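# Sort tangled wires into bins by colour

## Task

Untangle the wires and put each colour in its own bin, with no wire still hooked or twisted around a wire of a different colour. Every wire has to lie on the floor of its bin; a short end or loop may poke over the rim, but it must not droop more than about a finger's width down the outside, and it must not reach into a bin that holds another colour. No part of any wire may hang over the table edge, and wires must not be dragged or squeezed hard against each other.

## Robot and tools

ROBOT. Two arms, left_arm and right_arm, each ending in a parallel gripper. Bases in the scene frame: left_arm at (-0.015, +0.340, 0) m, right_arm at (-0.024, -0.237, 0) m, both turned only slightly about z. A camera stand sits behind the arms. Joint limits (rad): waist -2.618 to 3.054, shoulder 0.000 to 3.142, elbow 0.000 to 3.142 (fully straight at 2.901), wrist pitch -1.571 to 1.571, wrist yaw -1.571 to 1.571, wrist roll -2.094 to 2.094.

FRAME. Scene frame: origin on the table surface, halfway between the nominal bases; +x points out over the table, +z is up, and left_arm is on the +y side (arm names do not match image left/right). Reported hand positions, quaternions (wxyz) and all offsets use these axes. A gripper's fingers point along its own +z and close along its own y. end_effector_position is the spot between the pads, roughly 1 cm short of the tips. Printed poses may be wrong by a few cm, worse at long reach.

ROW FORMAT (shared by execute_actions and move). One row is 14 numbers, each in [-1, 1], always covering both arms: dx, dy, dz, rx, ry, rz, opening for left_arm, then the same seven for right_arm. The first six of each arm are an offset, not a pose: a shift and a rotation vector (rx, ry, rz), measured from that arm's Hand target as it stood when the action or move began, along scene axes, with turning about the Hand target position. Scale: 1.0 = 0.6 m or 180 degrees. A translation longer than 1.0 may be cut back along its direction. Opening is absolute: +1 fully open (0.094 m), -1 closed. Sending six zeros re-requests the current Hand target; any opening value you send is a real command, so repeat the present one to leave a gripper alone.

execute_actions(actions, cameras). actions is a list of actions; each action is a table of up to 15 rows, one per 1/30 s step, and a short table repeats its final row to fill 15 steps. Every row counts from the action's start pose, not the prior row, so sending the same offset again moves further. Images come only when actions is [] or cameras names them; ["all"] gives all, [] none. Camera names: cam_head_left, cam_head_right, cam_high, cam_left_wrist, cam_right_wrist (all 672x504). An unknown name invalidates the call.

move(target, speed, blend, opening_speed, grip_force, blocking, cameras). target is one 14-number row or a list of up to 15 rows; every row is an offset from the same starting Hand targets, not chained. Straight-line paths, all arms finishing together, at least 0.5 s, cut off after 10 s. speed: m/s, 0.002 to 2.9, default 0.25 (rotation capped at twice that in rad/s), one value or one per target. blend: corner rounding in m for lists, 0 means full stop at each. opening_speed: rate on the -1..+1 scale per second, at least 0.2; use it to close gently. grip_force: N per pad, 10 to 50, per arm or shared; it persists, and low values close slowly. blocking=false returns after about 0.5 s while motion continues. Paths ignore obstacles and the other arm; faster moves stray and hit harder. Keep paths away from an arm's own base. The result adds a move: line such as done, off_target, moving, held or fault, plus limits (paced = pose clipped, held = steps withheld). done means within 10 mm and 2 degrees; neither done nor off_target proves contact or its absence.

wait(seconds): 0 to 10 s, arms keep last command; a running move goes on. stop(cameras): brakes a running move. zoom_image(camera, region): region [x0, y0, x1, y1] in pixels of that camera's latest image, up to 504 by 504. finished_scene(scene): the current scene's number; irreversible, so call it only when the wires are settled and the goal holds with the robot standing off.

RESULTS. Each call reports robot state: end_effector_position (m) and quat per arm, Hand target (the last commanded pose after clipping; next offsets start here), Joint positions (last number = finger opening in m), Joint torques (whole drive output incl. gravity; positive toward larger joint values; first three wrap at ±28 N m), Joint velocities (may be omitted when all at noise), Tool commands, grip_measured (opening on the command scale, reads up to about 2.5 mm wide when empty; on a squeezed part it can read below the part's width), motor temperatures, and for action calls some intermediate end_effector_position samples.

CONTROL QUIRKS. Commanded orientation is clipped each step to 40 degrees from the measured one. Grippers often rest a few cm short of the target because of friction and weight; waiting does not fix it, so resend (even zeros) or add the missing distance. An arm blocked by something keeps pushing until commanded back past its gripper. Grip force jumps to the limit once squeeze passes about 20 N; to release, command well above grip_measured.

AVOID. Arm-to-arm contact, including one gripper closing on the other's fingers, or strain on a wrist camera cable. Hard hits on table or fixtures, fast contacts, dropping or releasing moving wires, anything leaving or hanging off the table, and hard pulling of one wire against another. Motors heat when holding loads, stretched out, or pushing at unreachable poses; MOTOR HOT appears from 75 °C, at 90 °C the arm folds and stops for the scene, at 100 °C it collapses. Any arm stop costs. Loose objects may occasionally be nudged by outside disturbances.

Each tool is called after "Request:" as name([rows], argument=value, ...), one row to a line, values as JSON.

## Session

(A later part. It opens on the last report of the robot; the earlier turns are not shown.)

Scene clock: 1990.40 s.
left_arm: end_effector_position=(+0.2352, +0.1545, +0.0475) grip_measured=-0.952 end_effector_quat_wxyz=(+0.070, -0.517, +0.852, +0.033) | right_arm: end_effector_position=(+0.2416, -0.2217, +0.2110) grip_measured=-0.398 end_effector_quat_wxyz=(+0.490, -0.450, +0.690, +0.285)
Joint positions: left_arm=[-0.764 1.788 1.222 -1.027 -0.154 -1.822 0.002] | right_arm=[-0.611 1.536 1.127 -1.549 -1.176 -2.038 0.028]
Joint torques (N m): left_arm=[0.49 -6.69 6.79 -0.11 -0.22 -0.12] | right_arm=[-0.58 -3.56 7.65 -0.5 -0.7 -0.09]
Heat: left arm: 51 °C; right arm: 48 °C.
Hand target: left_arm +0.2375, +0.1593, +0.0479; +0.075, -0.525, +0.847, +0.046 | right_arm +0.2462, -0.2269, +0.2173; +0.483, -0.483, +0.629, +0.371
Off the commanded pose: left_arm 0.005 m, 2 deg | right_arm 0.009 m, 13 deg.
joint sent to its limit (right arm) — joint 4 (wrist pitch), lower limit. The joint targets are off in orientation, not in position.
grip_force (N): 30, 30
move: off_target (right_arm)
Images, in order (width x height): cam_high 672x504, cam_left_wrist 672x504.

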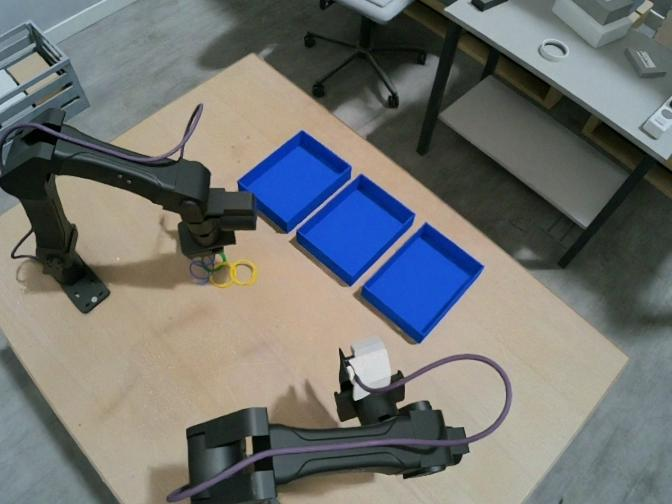

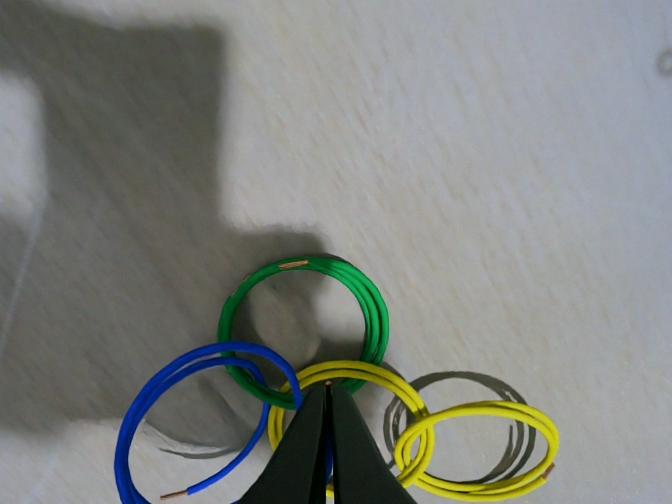

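Request:
move([
  [0.003,0.042,0.01,0,0,0.05,-1,0,0,0,0,0,0,-0.4],
  [-0.024,0.074,0.01,0,0,0.06,-1,0,0,0,0,0,0,-0.4],
  [-0.06,0.09,0.01,0,0,0.06,-1,0,0,0,0,0,0,-0.4],
], speed=0.1, blend=[0.006,0.006,0], cameras=["cam_left_wrist","cam_high"])

Request:
zoom_image(camera="cam_left_wrist", region=[100, 220, 500, 500])

Request:
zoom_image(camera="cam_high", region=[160, 220, 280, 300])

Scene clock: 2009.73 s.
left_arm: end_effector_position=(+0.2068, +0.2096, +0.0523) grip_measured=-0.952 end_effector_quat_wxyz=(+0.066, -0.601, +0.795, +0.047) | right_arm: end_effector_position=(+0.2416, -0.2217, +0.2110) grip_measured=-0.398 end_effector_quat_wxyz=(+0.490, -0.450, +0.690, +0.285)
Joint positions: left_arm=[-0.677 1.613 1.041 -1.053 -0.154 -1.94 0.002] | right_arm=[-0.611 1.536 1.127 -1.549 -1.176 -2.038 0.028]
Joint torques (N m): left_arm=[-0.81 -7.86 4.22 -0.05 -0.16 -0.15] | right_arm=[-0.57 -3.56 7.65 -0.5 -0.7 -0.09]
Heat: left arm: 50 °C; right arm: 48 °C.
Hand target: left_arm +0.2015, +0.2134, +0.0539; +0.070, -0.602, +0.794, +0.053 | right_arm +0.2462, -0.2269, +0.2173; +0.483, -0.483, +0.629, +0.371
Off the commanded pose: left_arm 0.007 m, 1 deg | right_arm 0.009 m, 13 deg.
joint sent to its limit (right arm) — joint 4 (wrist pitch), lower limit. The joint targets are off in orientation, not in position.
grip_force (N): 30, 30
move: off_target (right_arm)
Images, in order (width x height): cam_high 672x504, cam_left_wrist 672x504.

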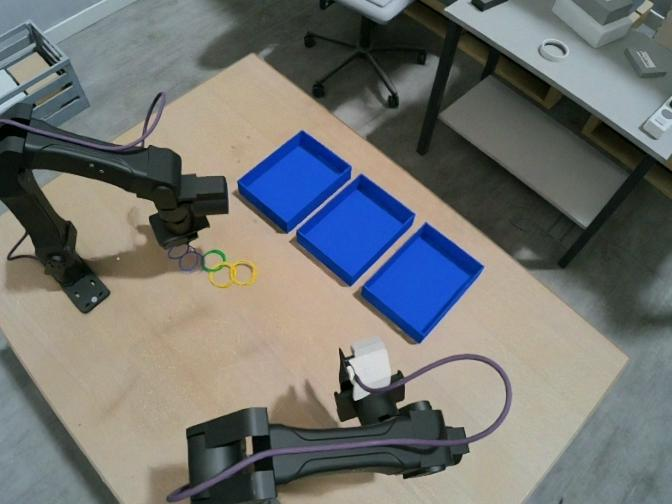

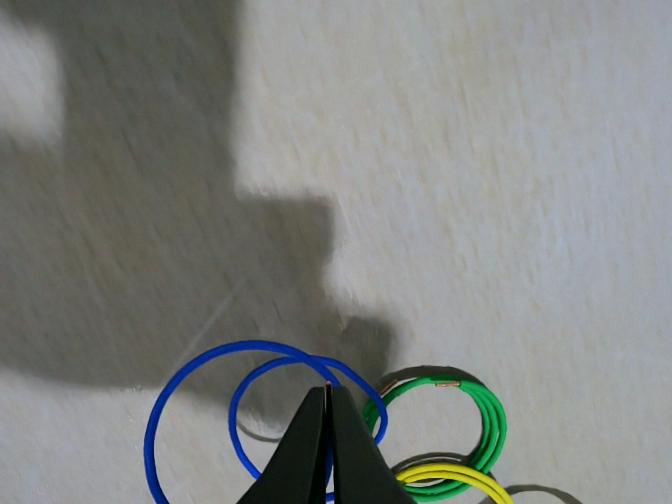

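Scaled by 1.260 from the camera's 672x504 image, which has a finer 960x720 frame.

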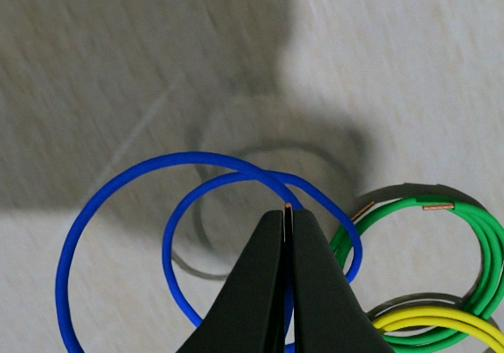

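Scaled by 4.200 from the camera's 672x504 image, which has a finer 960x720 frame.

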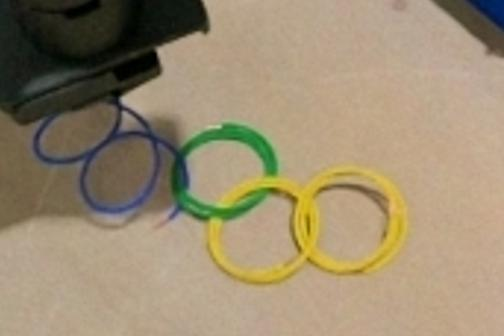

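Request:
move([
  [0.05,0.05,0.04,0,0,0,-1,0,0,0,0,0,0,-0.4],
], speed=0.08, cameras=["cam_left_wrist","cam_high"])

Request:
zoom_image(camera="cam_high", region=[160, 220, 280, 300])

Scene clock: 2022.30 s.
left_arm: end_effector_position=(+0.2298, +0.2391, +0.0690) grip_measured=-0.952 end_effector_quat_wxyz=(+0.061, -0.603, +0.794, +0.052) | right_arm: end_effector_position=(+0.2416, -0.2217, +0.2110) grip_measured=-0.398 end_effector_quat_wxyz=(+0.490, -0.450, +0.690, +0.285)
Joint positions: left_arm=[-0.533 1.613 1.111 -1.114 -0.154 -1.802 0.002] | right_arm=[-0.611 1.536 1.127 -1.549 -1.176 -2.038 0.028]
Joint torques (N m): left_arm=[0.64 -7.83 6.71 -0.11 -0.22 0.02] | right_arm=[-0.57 -3.56 7.65 -0.5 -0.7 -0.1]
Heat: left arm: 49 °C; right arm: 48 °C.
Hand target: left_arm +0.2314, +0.2434, +0.0779; +0.070, -0.602, +0.794, +0.053 | right_arm +0.2462, -0.2269, +0.2173; +0.483, -0.483, +0.629, +0.371
Off the commanded pose: left_arm 0.010 m, 1 deg | right_arm 0.009 m, 13 deg.
joint sent to its limit (right arm) — joint 4 (wrist pitch), lower limit. The joint targets are off in orientation, not in position.
grip_force (N): 30, 30
move: off_target (right_arm)
Images, in order (width x height): cam_high 672x504, cam_left_wrist 672x504.

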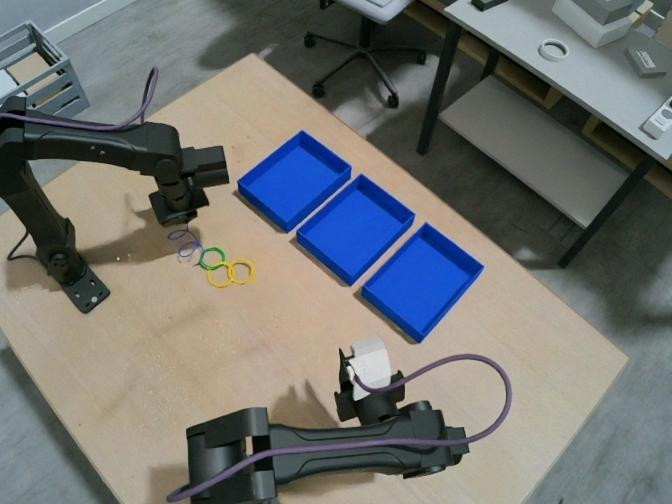

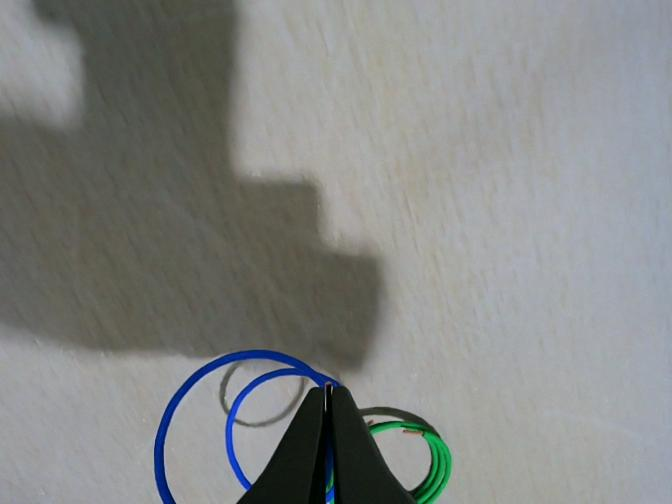

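Scaled by 4.200 from the camera's 672x504 image, which has a finer 960x720 frame.

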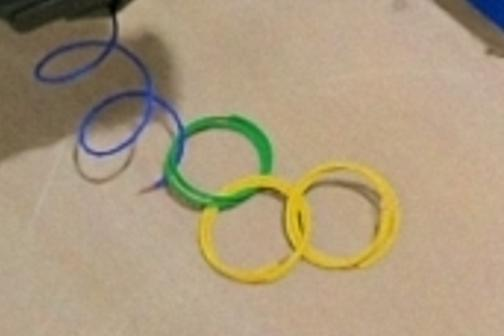

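Request:
move([
  [0,0,0.1,0,0,0,-1,0,0,0,0,0,0,-0.4],
  [0,-0.1,0.2,0,0,0,-1,0,0,0,0,0,0,-0.4],
], speed=0.08, blend=[0.02,0], cameras=["cam_left_wrist","cam_high"])

Request:
zoom_image(camera="cam_high", region=[160, 200, 280, 300])

Scene clock: 2035.23 s.
left_arm: end_effector_position=(+0.2342, +0.1805, +0.1918) grip_measured=-0.952 end_effector_quat_wxyz=(+0.078, -0.597, +0.799, +0.006) | right_arm: end_effector_position=(+0.2416, -0.2217, +0.2110) grip_measured=-0.398 end_effector_quat_wxyz=(+0.490, -0.450, +0.690, +0.285)
Joint positions: left_arm=[-0.7 1.655 1.649 -1.535 -0.153 -1.946 0.002] | right_arm=[-0.611 1.536 1.127 -1.549 -1.176 -2.038 0.028]
Joint torques (N m): left_arm=[-0.53 -7.19 6.76 -0.05 -0.17 -0.15] | right_arm=[-0.57 -3.58 7.65 -0.5 -0.7 -0.1]
Heat: left arm: 49 °C; right arm: 48 °C.
Hand target: left_arm +0.2315, +0.1834, +0.1979; +0.070, -0.602, +0.794, +0.053 | right_arm +0.2462, -0.2269, +0.2173; +0.483, -0.483, +0.629, +0.371
Off the commanded pose: left_arm 0.007 m, 6 deg | right_arm 0.009 m, 13 deg.
joint sent to its limit (left arm) — joint 4 (wrist pitch), lower limit. The joint targets are off in orientation, not in position.
joint sent to its limit (right arm) — joint 4 (wrist pitch), lower limit. The joint targets are off in orientation, not in position.
grip_force (N): 30, 30
move: off_target (left_arm, right_arm)
Images, in order (width x height): cam_high 672x504, cam_left_wrist 672x504.

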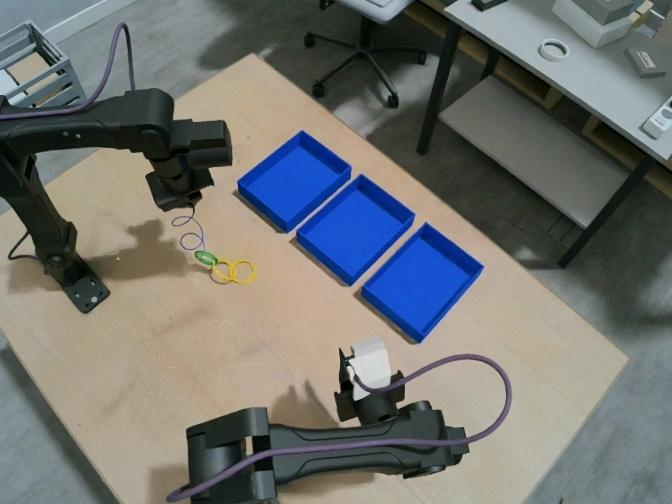

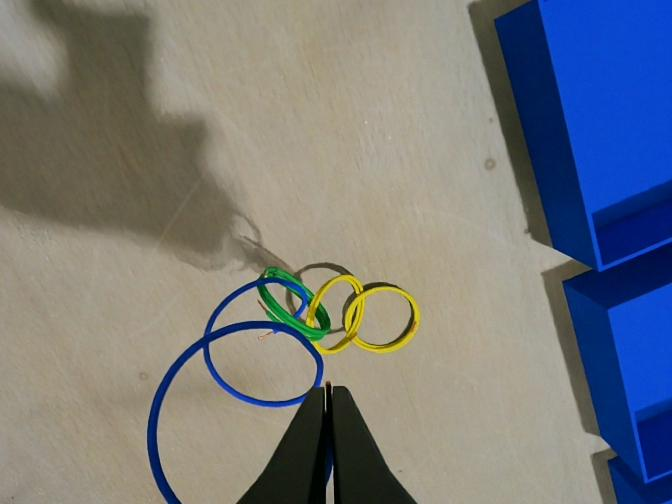

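Scaled by 4.200 from the camera's 672x504 image, which has a finer 960x720 frame.

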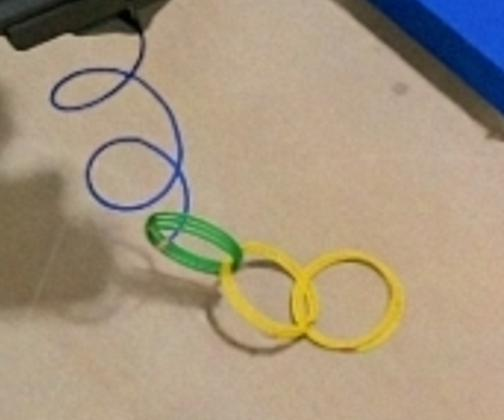

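Request:
move([
  [0,-0.1,-0.06,0,0,0,-1,0,0,0,0,0,0,-0.4],
  [-0.02,-0.2,-0.06,0,0,0,-1,0,0,0,0,0,0,-0.4],
], speed=0.1, blend=[0.02,0], cameras=["cam_left_wrist","cam_high"])

Request:
zoom_image(camera="cam_high", region=[160, 200, 280, 300])

Scene clock: 2045.70 s.
left_arm: end_effector_position=(+0.2206, +0.0623, +0.1627) grip_measured=-0.952 end_effector_quat_wxyz=(+0.045, -0.557, +0.829, +0.008) | right_arm: end_effector_position=(+0.2416, -0.2217, +0.2110) grip_measured=-0.398 end_effector_quat_wxyz=(+0.490, -0.450, +0.690, +0.285)
Joint positions: left_arm=[-0.949 1.957 1.914 -1.538 -0.091 -2.097 0.002] | right_arm=[-0.611 1.536 1.127 -1.549 -1.176 -2.038 0.028]
Joint torques (N m): left_arm=[-0.44 -8.28 6.79 -0.05 -0.08 -0.18] | right_arm=[-0.57 -3.56 7.66 -0.5 -0.7 -0.09]
Heat: left arm: 50 °C; right arm: 48 °C.
Hand target: left_arm +0.2195, +0.0634, +0.1618; +0.070, -0.602, +0.794, +0.053 | right_arm +0.2462, -0.2269, +0.2173; +0.483, -0.483, +0.629, +0.371
Off the commanded pose: left_arm 0.002 m, 9 deg | right_arm 0.009 m, 13 deg.
joint sent to its limit (left arm) — joint 4 (wrist pitch), lower limit; joint 6 (wrist roll), lower limit. The joint targets are off in orientation, not in position.
joint sent to its limit (right arm) — joint 4 (wrist pitch), lower limit. The joint targets are off in orientation, not in position.
grip_force (N): 30, 30
move: off_target (left_arm, right_arm)
Images, in order (width x height): cam_high 672x504, cam_left_wrist 672x504.

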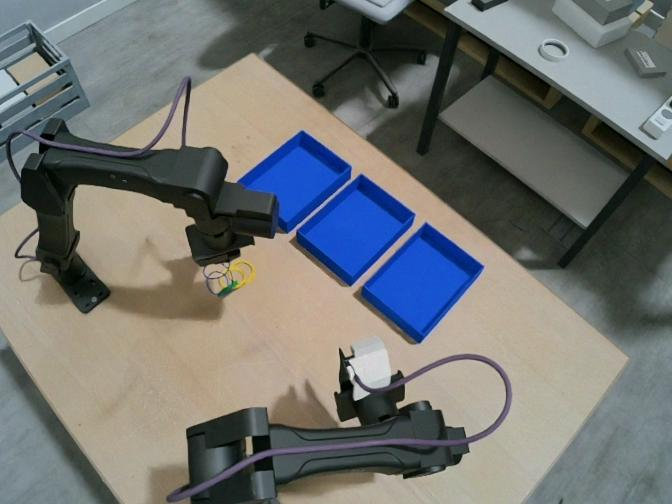

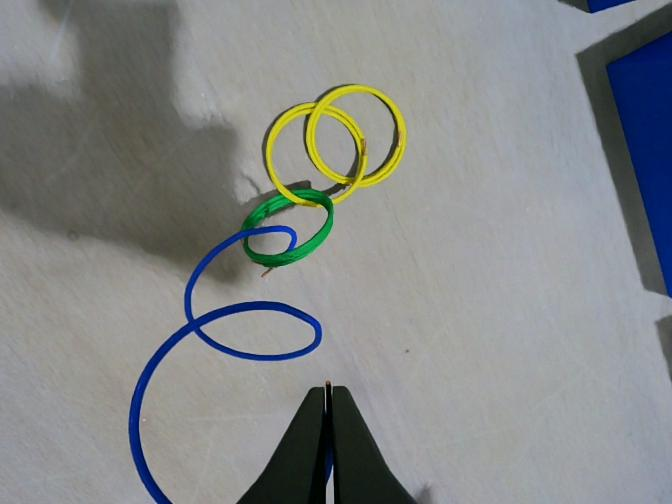

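Scaled by 4.200 from the camera's 672x504 image, which has a finer 960x720 frame.

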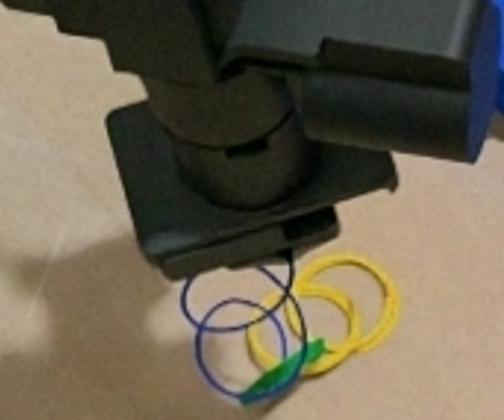

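Request:
move([
  [0,0.15,-0.02,0,0,0,-1,0,0,0,0,0,0,-0.4],
  [0.03,0.33,-0.02,0,0,0,-1,0,0,0,0,0,0,-0.4],
], speed=0.1, blend=[0.02,0], cameras=["cam_left_wrist","cam_high"])

Request:
zoom_image(camera="cam_high", region=[160, 200, 280, 300])

Scene clock: 2058.43 s.
left_arm: end_effector_position=(+0.2367, +0.2570, +0.1479) grip_measured=-0.952 end_effector_quat_wxyz=(+0.059, -0.603, +0.794, +0.056) | right_arm: end_effector_position=(+0.2416, -0.2217, +0.2110) grip_measured=-0.398 end_effector_quat_wxyz=(+0.490, -0.450, +0.690, +0.285)
Joint positions: left_arm=[-0.462 1.581 1.394 -1.427 -0.156 -1.731 0.002] | right_arm=[-0.611 1.536 1.127 -1.549 -1.176 -2.038 0.028]
Joint torques (N m): left_arm=[0.42 -8.06 4.31 0.18 -0.2 0] | right_arm=[-0.57 -3.56 7.66 -0.5 -0.7 -0.1]
Heat: left arm: 49 °C; right arm: 48 °C.
Hand target: left_arm +0.2374, +0.2614, +0.1498; +0.070, -0.602, +0.794, +0.053 | right_arm +0.2462, -0.2269, +0.2173; +0.483, -0.483, +0.629, +0.371
Off the commanded pose: left_arm 0.005 m, 1 deg | right_arm 0.009 m, 13 deg.
joint sent to its limit (right arm) — joint 4 (wrist pitch), lower limit. The joint targets are off in orientation, not in position.
grip_force (N): 30, 30
move: off_target (right_arm)
Images, in order (width x height): cam_high 672x504, cam_left_wrist 672x504.

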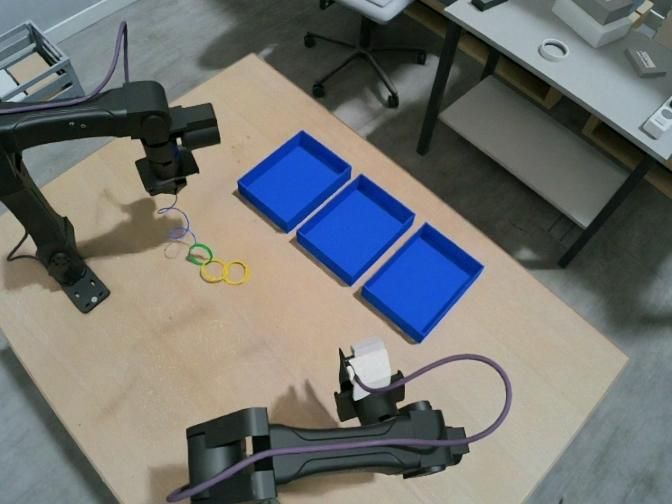

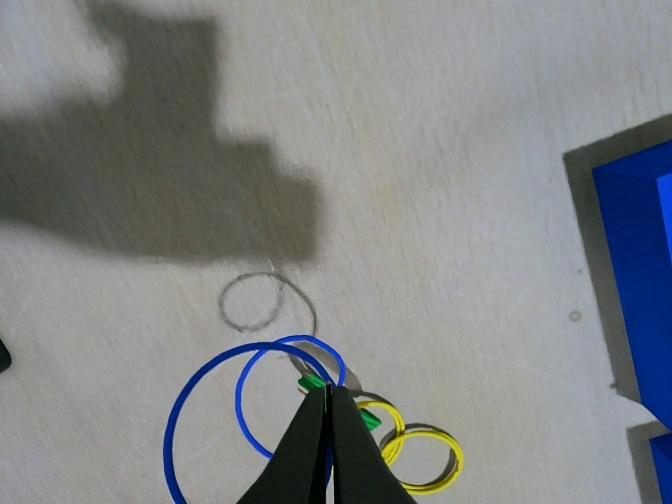

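Scaled by 4.200 from the camera's 672x504 image, which has a finer 960x720 frame.

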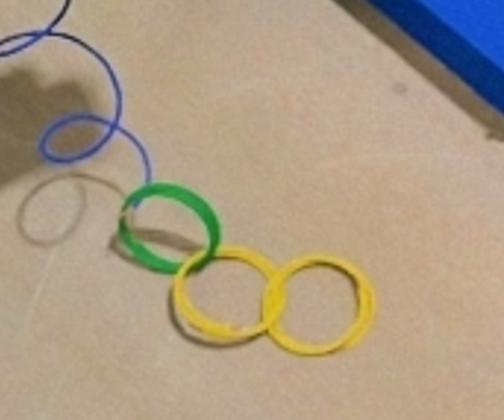

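Request:
move([
  [0,0.0,0.12,0,0,0,-1,0,0,0,0,0,0,-0.4],
], speed=0.1, cameras=["cam_left_wrist","cam_high"])

Request:
zoom_image(camera="cam_high", region=[140, 180, 260, 300])

Scene clock: 2068.97 s.
left_arm: end_effector_position=(+0.2404, +0.2553, +0.2159) grip_measured=-0.952 end_effector_quat_wxyz=(+0.097, -0.599, +0.795, -0.015) | right_arm: end_effector_position=(+0.2416, -0.2217, +0.2110) grip_measured=-0.398 end_effector_quat_wxyz=(+0.490, -0.450, +0.690, +0.285)
Joint positions: left_arm=[-0.462 1.493 1.578 -1.537 -0.156 -1.709 0.002] | right_arm=[-0.611 1.536 1.127 -1.549 -1.176 -2.038 0.028]
Joint torques (N m): left_arm=[0.29 -5.93 6.23 0.17 -0.22 0.04] | right_arm=[-0.57 -3.56 7.65 -0.5 -0.7 -0.09]
Heat: left arm: 49 °C; right arm: 48 °C.
Hand target: left_arm +0.2375, +0.2613, +0.2218; +0.070, -0.602, +0.794, +0.053 | right_arm +0.2462, -0.2269, +0.2173; +0.483, -0.483, +0.629, +0.371
Off the commanded pose: left_arm 0.009 m, 8 deg | right_arm 0.009 m, 13 deg.
joint sent to its limit (left arm) — joint 4 (wrist pitch), lower limit. The joint targets are off in orientation, not in position.
joint sent to its limit (right arm) — joint 4 (wrist pitch), lower limit. The joint targets are off in orientation, not in position.
grip_force (N): 30, 30
move: off_target (left_arm, right_arm)
Images, in order (width x height): cam_high 672x504, cam_left_wrist 672x504.

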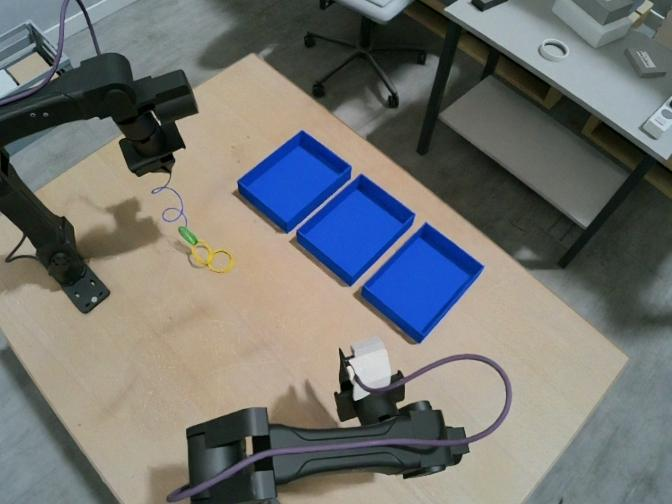

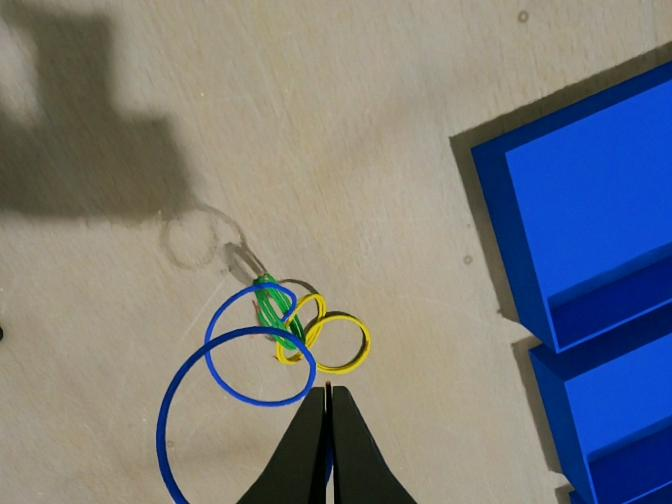

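Scaled by 4.200 from the camera's 672x504 image, which has a finer 960x720 frame.

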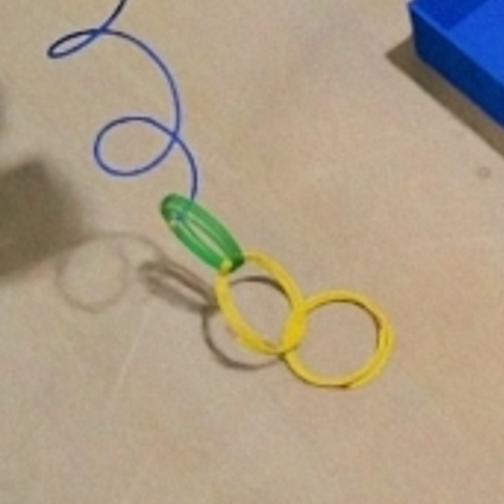

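Request:
move([
  [0,0.0,-0.2,0,0,0,-1,0,0,0,0,0,0,-0.4],
  [0.1,-0.1,-0.2,0,0,0,-1,0,0,0,0,0,0,-0.4],
], speed=0.1, cameras=["cam_left_wrist","cam_high"])

Request:
zoom_image(camera="cam_high", region=[140, 180, 260, 300])

Request:
zoom_image(camera="cam_left_wrist", region=[100, 180, 500, 500])

Scene clock: 2082.73 s.
left_arm: end_effector_position=(+0.2981, +0.2001, +0.1014) grip_measured=-0.952 end_effector_quat_wxyz=(+0.067, -0.600, +0.796, +0.040) | right_arm: end_effector_position=(+0.2416, -0.2217, +0.2110) grip_measured=-0.398 end_effector_quat_wxyz=(+0.490, -0.450, +0.690, +0.285)
Joint positions: left_arm=[-0.539 1.861 1.533 -1.262 -0.156 -1.798 0.002] | right_arm=[-0.611 1.536 1.127 -1.549 -1.176 -2.038 0.028]
Joint torques (N m): left_arm=[-0.49 -7.73 7.06 -0.13 -0.18 -0.12] | right_arm=[-0.57 -3.55 7.65 -0.5 -0.7 -0.1]
Heat: left arm: 50 °C; right arm: 48 °C.
Hand target: left_arm +0.2975, +0.2013, +0.1018; +0.070, -0.602, +0.794, +0.053 | right_arm +0.2462, -0.2269, +0.2173; +0.483, -0.483, +0.629, +0.371
Off the commanded pose: left_arm 0.001 m, 2 deg | right_arm 0.009 m, 13 deg.
joint sent to its limit (right arm) — joint 4 (wrist pitch), lower limit. The joint targets are off in orientation, not in position.
grip_force (N): 30, 30
move: off_target (right_arm)
Images, in order (width x height): cam_high 672x504, cam_left_wrist 672x504.

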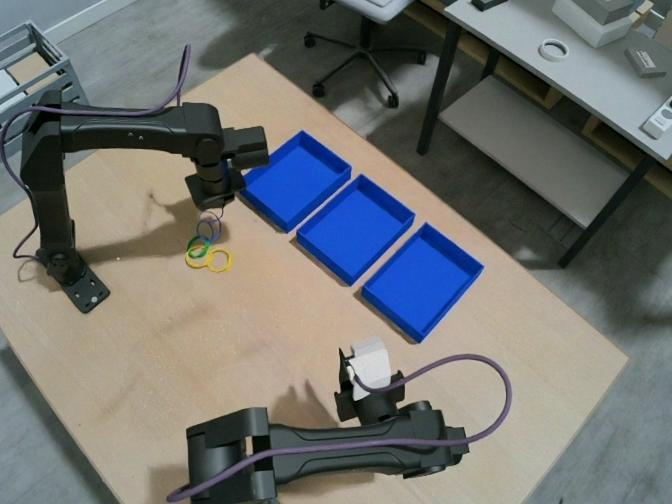

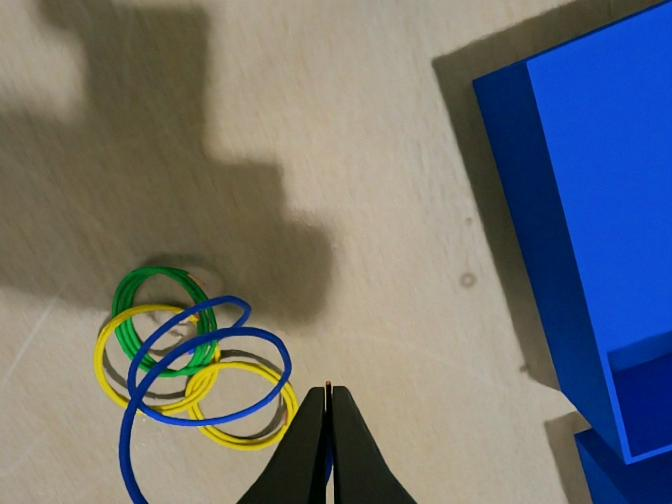

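Scaled by 4.200 from the camera's 672x504 image, which has a finer 960x720 frame.

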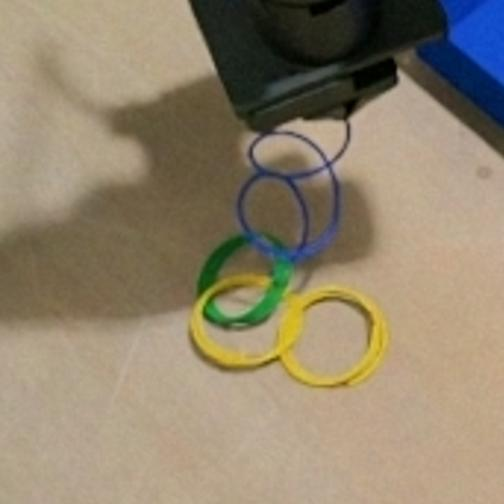

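Scaled by 1.260 from the camera's 672x504 image, which has a finer 960x720 frame.

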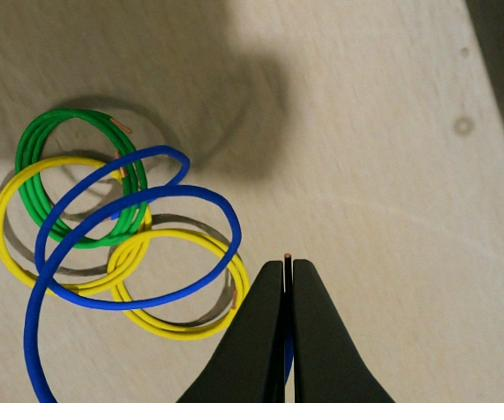

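Request:
move([
  [0.08,0.1,-0.03,0,0,0,-1,0,0,0,0,0,0,-0.4],
  [0.08,0.1,0.1,0,0,0,-1,0,0,0,0,0,0,-0.4],
], speed=0.1, blend=[0.01,0], cameras=["cam_left_wrist","cam_high"])

Request:
zoom_image(camera="cam_high", region=[140, 180, 260, 300])

Request:
zoom_image(camera="cam_left_wrist", region=[100, 180, 500, 500])

Scene clock: 2097.63 s.
left_arm: end_effector_position=(+0.3466, +0.2566, +0.1633) grip_measured=-0.952 end_effector_quat_wxyz=(+0.071, -0.605, +0.793, +0.036) | right_arm: end_effector_position=(+0.2416, -0.2217, +0.2110) grip_measured=-0.398 end_effector_quat_wxyz=(+0.490, -0.450, +0.690, +0.285)
Joint positions: left_arm=[-0.34 1.947 1.896 -1.497 -0.157 -1.607 0.002] | right_arm=[-0.611 1.536 1.127 -1.549 -1.176 -2.038 0.028]
Joint torques (N m): left_arm=[0.25 -8.55 6.61 0.01 -0.24 -0.02] | right_arm=[-0.58 -3.56 7.68 -0.5 -0.7 -0.1]
Heat: left arm: 50 °C; right arm: 48 °C.
Hand target: left_arm +0.3455, +0.2615, +0.1618; +0.070, -0.602, +0.794, +0.053 | right_arm +0.2462, -0.2269, +0.2173; +0.483, -0.483, +0.629, +0.371
Off the commanded pose: left_arm 0.005 m, 2 deg | right_arm 0.009 m, 13 deg.
joint sent to its limit (right arm) — joint 4 (wrist pitch), lower limit. The joint targets are off in orientation, not in position.
grip_force (N): 30, 30
move: off_target (right_arm)
Images, in order (width x height): cam_high 672x504, cam_left_wrist 672x504.

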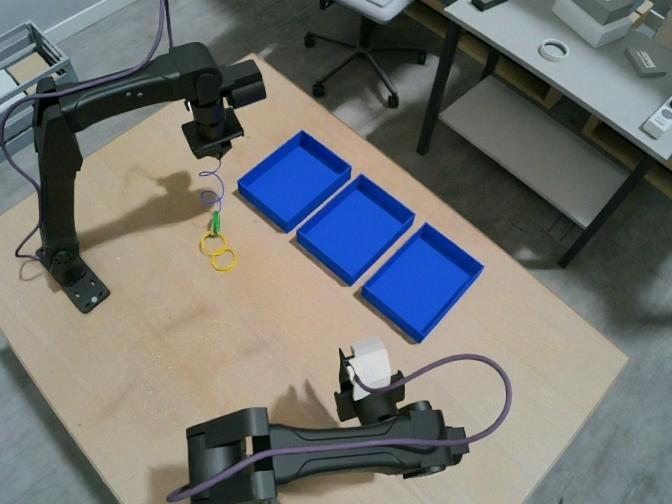

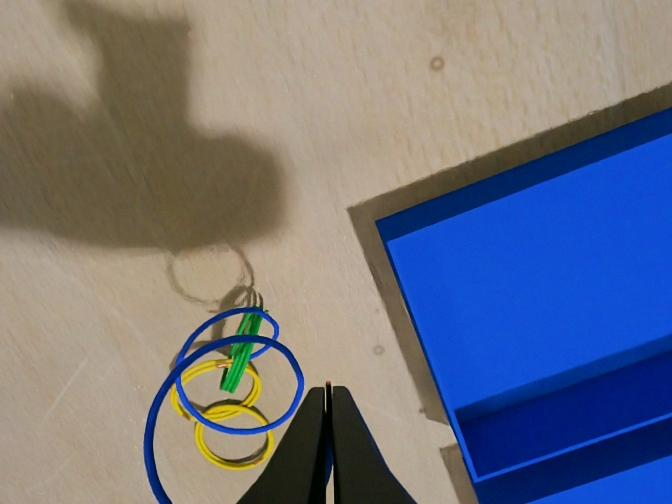

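Scaled by 4.200 from the camera's 672x504 image, which has a finer 960x720 frame.

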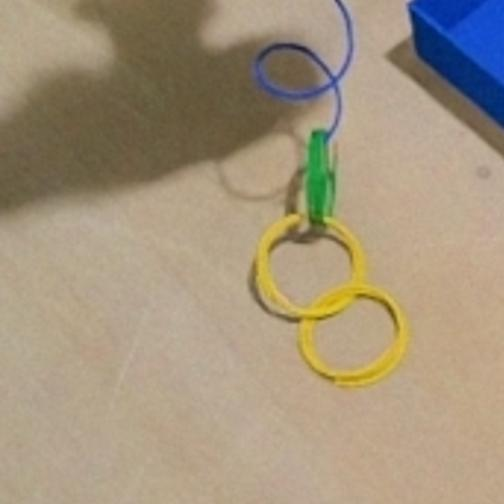

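Scaled by 1.260 from the camera's 672x504 image, which has a finer 960x720 frame.

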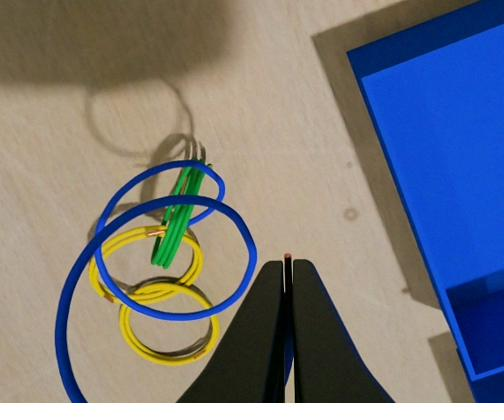

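Request:
move([
  [0,0.03,-0.12,0,0,0,-1,0,0,0,0,0,0,-0.4],
  [0.0,0.06,-0.24,0,0,0,-1,0,0,0,0,0,0,-0.4],
  [0.0,0.06,-0.24,0,0,0,-0.5,0,0,0,0,0,0,-0.4],
  [0.02,0.08,0.0,0,0,0,-0.5,0,0,0,0,0,0,-0.4],
  [-0.08,-0.02,0.03,0,0,-0.4,-0.5,0,0,0,0,0,0,-0.4],
], speed=[0.1,0.06,0.1,0.15,0.3], cameras=["cam_left_wrist","cam_high"])

Request:
zoom_image(camera="cam_high", region=[140, 180, 260, 300])

Scene clock: 2132.87 s.
left_arm: end_effector_position=(+0.2978, +0.2516, +0.1764) grip_measured=-0.503 end_effector_quat_wxyz=(+0.076, -0.028, +0.997, +0.007) | right_arm: end_effector_position=(+0.2416, -0.2217, +0.2110) grip_measured=-0.398 end_effector_quat_wxyz=(+0.490, -0.450, +0.690, +0.285)
Joint positions: left_arm=[-0.348 1.653 1.582 -1.36 -0.064 -0.365 0.023] | right_arm=[-0.611 1.536 1.127 -1.549 -1.176 -2.038 0.028]
Joint torques (N m): left_arm=[-0.43 -8.94 4.62 0.59 0.02 0.11] | right_arm=[-0.57 -3.56 7.66 -0.5 -0.7 -0.09]
Heat: left arm: 49 °C; right arm: 48 °C.
Hand target: left_arm +0.2975, +0.2494, +0.1798; +0.088, -0.021, +0.996, +0.002 | right_arm +0.2462, -0.2269, +0.2173; +0.483, -0.483, +0.629, +0.371
Off the commanded pose: left_arm 0.004 m, 2 deg | right_arm 0.009 m, 13 deg.
joint sent to its limit (right arm) — joint 4 (wrist pitch), lower limit. The joint targets are off in orientation, not in position.
grip_force (N): 30, 30
move: off_target (right_arm)
Images, in order (width x height): cam_high 672x504, cam_left_wrist 672x504.

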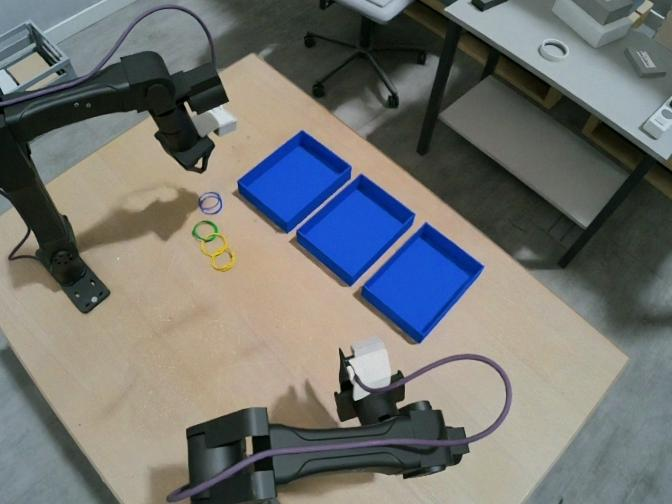

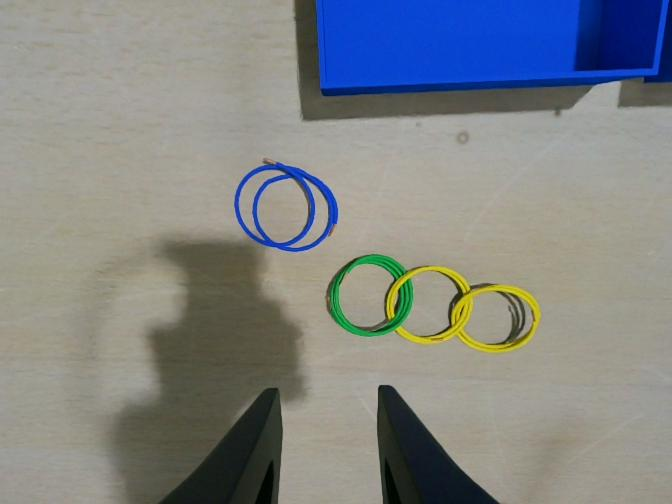

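Scaled by 4.200 from the camera's 672x504 image, which has a finer 960x720 frame.

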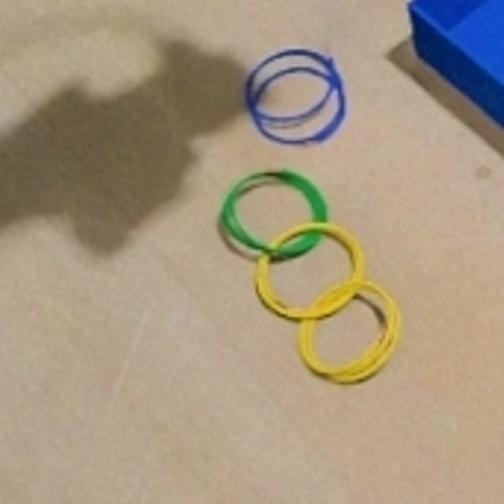

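Request:
move([
  [0.057,0.006,-0.22,0,0,0,-0.4,0,0,0,0,0,0,-0.4],
], speed=0.2, cameras=["cam_left_wrist"])

Scene clock: 2164.97 s.
left_arm: end_effector_position=(+0.3292, +0.2516, +0.0517) grip_measured=-0.403 end_effector_quat_wxyz=(+0.086, -0.022, +0.996, +0.002) | right_arm: end_effector_position=(+0.2416, -0.2217, +0.2110) grip_measured=-0.398 end_effector_quat_wxyz=(+0.490, -0.450, +0.690, +0.285)
Joint positions: left_arm=[-0.317 1.782 1.227 -0.853 -0.056 -0.322 0.028] | right_arm=[-0.611 1.536 1.127 -1.549 -1.176 -2.038 0.028]
Joint torques (N m): left_arm=[0.66 -7.82 4.96 0.69 -0.03 0.07] | right_arm=[-0.58 -3.56 7.66 -0.5 -0.7 -0.09]
Heat: left arm: 48 °C; right arm: 48 °C.
Hand target: left_arm +0.3317, +0.2531, +0.0478; +0.088, -0.021, +0.996, +0.002 | right_arm +0.2462, -0.2269, +0.2173; +0.483, -0.483, +0.629, +0.371
Off the commanded pose: left_arm 0.005 m, 0 deg | right_arm 0.009 m, 13 deg.
joint sent to its limit (right arm) — joint 4 (wrist pitch), lower limit. The joint targets are off in orientation, not in position.
grip_force (N): 30, 30
move: off_target (right_arm)
Images, in order (width x height): cam_left_wrist 672x504.

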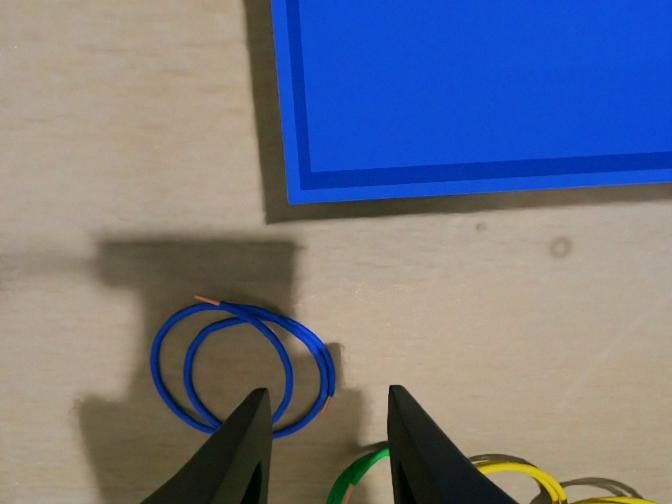

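Request:
move([
  [-0.006,0.002,-0.07,0,0,0,-0.5,0,0,0,0,0,0,-0.4],
  [-0.006,0.002,-0.07,0,0,0,-1,0,0,0,0,0,0,-0.4],
  [-0.006,0.002,0.03,0,0,0,-1,0,0,0,0,0,0,-0.4],
], speed=0.08, cameras=["cam_left_wrist"])

Scene clock: 2186.60 s.
left_arm: end_effector_position=(+0.3250, +0.2526, +0.0551) grip_measured=-0.985 end_effector_quat_wxyz=(+0.079, -0.022, +0.997, +0.004) | right_arm: end_effector_position=(+0.2416, -0.2217, +0.2110) grip_measured=-0.398 end_effector_quat_wxyz=(+0.490, -0.450, +0.690, +0.285)
Joint positions: left_arm=[-0.317 1.774 1.234 -0.882 -0.054 -0.322 0.001] | right_arm=[-0.611 1.536 1.127 -1.549 -1.176 -2.038 0.028]
Joint torques (N m): left_arm=[0.54 -9.87 7.13 0.31 0.05 0.05] | right_arm=[-0.57 -3.55 7.65 -0.5 -0.7 -0.09]
Heat: left arm: 49 °C; right arm: 48 °C.
Hand target: left_arm +0.3281, +0.2542, +0.0658; +0.088, -0.021, +0.996, +0.002 | right_arm +0.2462, -0.2269, +0.2173; +0.483, -0.483, +0.629, +0.371
Off the commanded pose: left_arm 0.011 m, 1 deg | right_arm 0.009 m, 13 deg.
joint sent to its limit (right arm) — joint 4 (wrist pitch), lower limit. The joint targets are off in orientation, not in position.
grip_force (N): 30, 30
move: off_target (left_arm, right_arm)
Images, in order (width x height): cam_left_wrist 672x504.

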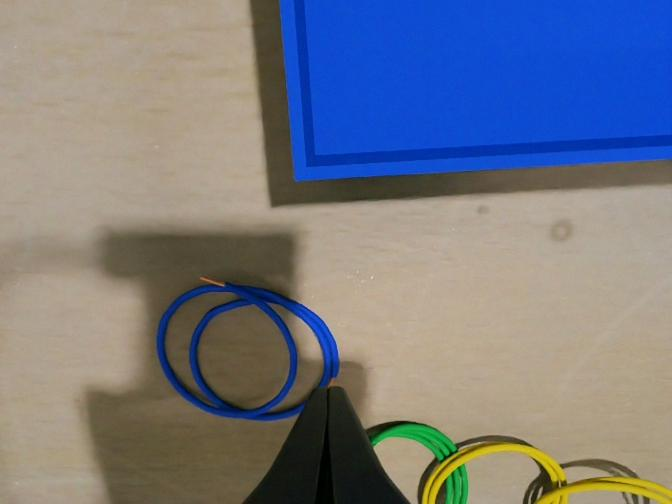

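Request:
move([
  [0.012,-0.002,0,0,0,0,-0.5,0,0,0,0,0,0,-0.4],
  [0.012,-0.002,-0.1,0,0,0,-0.5,0,0,0,0,0,0,-0.4],
], speed=0.08, cameras=["cam_left_wrist"])

Scene clock: 2195.20 s.
left_arm: end_effector_position=(+0.3342, +0.2508, +0.0120) grip_measured=-0.503 end_effector_quat_wxyz=(+0.088, -0.022, +0.996, +0.001) | right_arm: end_effector_position=(+0.2416, -0.2217, +0.2110) grip_measured=-0.398 end_effector_quat_wxyz=(+0.490, -0.450, +0.690, +0.285)
Joint positions: left_arm=[-0.314 1.852 1.145 -0.695 -0.054 -0.319 0.023] | right_arm=[-0.611 1.536 1.127 -1.549 -1.176 -2.038 0.028]
Joint torques (N m): left_arm=[0.65 -7.84 4.7 0.79 -0.03 0.05] | right_arm=[-0.57 -3.56 7.65 -0.5 -0.7 -0.1]
Heat: left arm: 50 °C; right arm: 48 °C.
Hand target: left_arm +0.3353, +0.2531, +0.0058; +0.088, -0.021, +0.996, +0.002 | right_arm +0.2462, -0.2269, +0.2173; +0.483, -0.483, +0.629, +0.371
Off the commanded pose: left_arm 0.007 m, 0 deg | right_arm 0.009 m, 13 deg.
joint sent to its limit (right arm) — joint 4 (wrist pitch), lower limit. The joint targets are off in orientation, not in position.
grip_force (N): 30, 30
move: off_target (right_arm)
Images, in order (width x height): cam_left_wrist 672x504.

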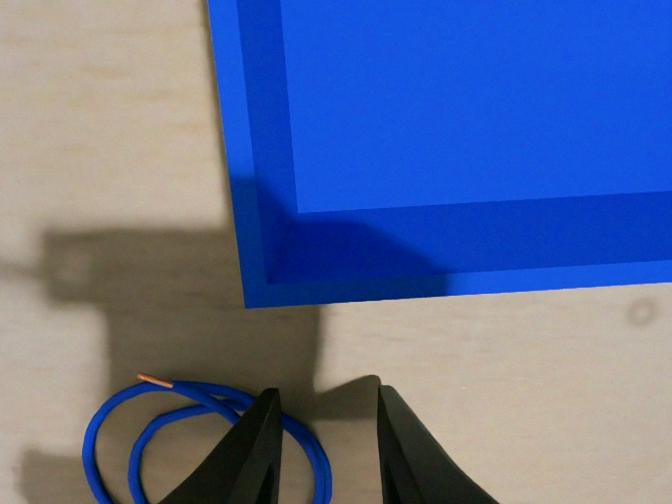

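Request:
move([
  [-0.02,-0.003,0.003,0,0,0,-0.5,0,0,0,0,0,0,-0.4],
  [-0.02,-0.003,0.003,0,0,0,-1,0,0,0,0,0,0,-0.4],
], speed=0.05, cameras=["cam_left_wrist"])

Scene clock: 2210.70 s.
left_arm: end_effector_position=(+0.3298, +0.2548, +0.0090) grip_measured=-0.960 end_effector_quat_wxyz=(+0.093, -0.023, +0.995, +0.007) | right_arm: end_effector_position=(+0.2416, -0.2217, +0.2110) grip_measured=-0.398 end_effector_quat_wxyz=(+0.490, -0.450, +0.690, +0.285)
Joint positions: left_arm=[-0.314 1.836 1.11 -0.671 -0.069 -0.319 0.002] | right_arm=[-0.611 1.536 1.127 -1.549 -1.176 -2.038 0.028]
Joint torques (N m): left_arm=[-0.72 -9.47 3.84 0.53 0.06 -0.09] | right_arm=[-0.57 -3.56 7.65 -0.5 -0.7 -0.09]
Motor temperatures (°C): left_arm=[33 46 48 33 32 33 35] | right_arm=[31 34 48 35 35 32 33]
Heat: left arm: 48 °C; right arm: 48 °C.
Hand target: left_arm +0.3233, +0.2513, +0.0075; +0.088, -0.021, +0.996, +0.002 | right_arm +0.2462, -0.2269, +0.2173; +0.483, -0.483, +0.629, +0.371
Off the commanded pose: left_arm 0.008 m, 1 deg | right_arm 0.009 m, 13 deg.
joint sent to its limit (right arm) — joint 4 (wrist pitch), lower limit. The joint targets are off in orientation, not in position.
grip_force (N): 30, 30
move: off_target (right_arm)
Images, in order (width x height): cam_left_wrist 672x504.

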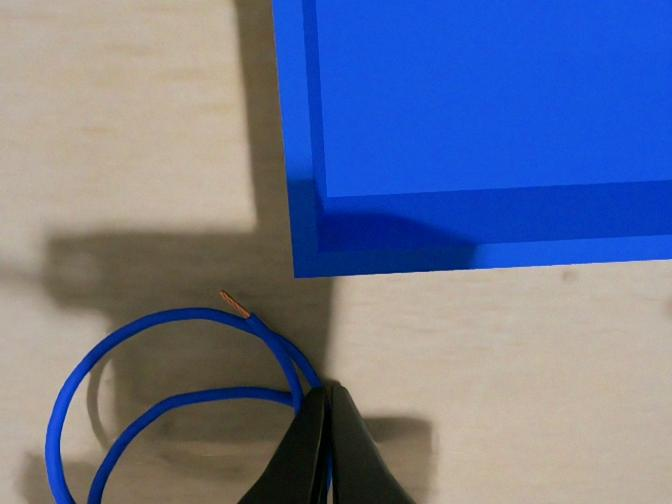

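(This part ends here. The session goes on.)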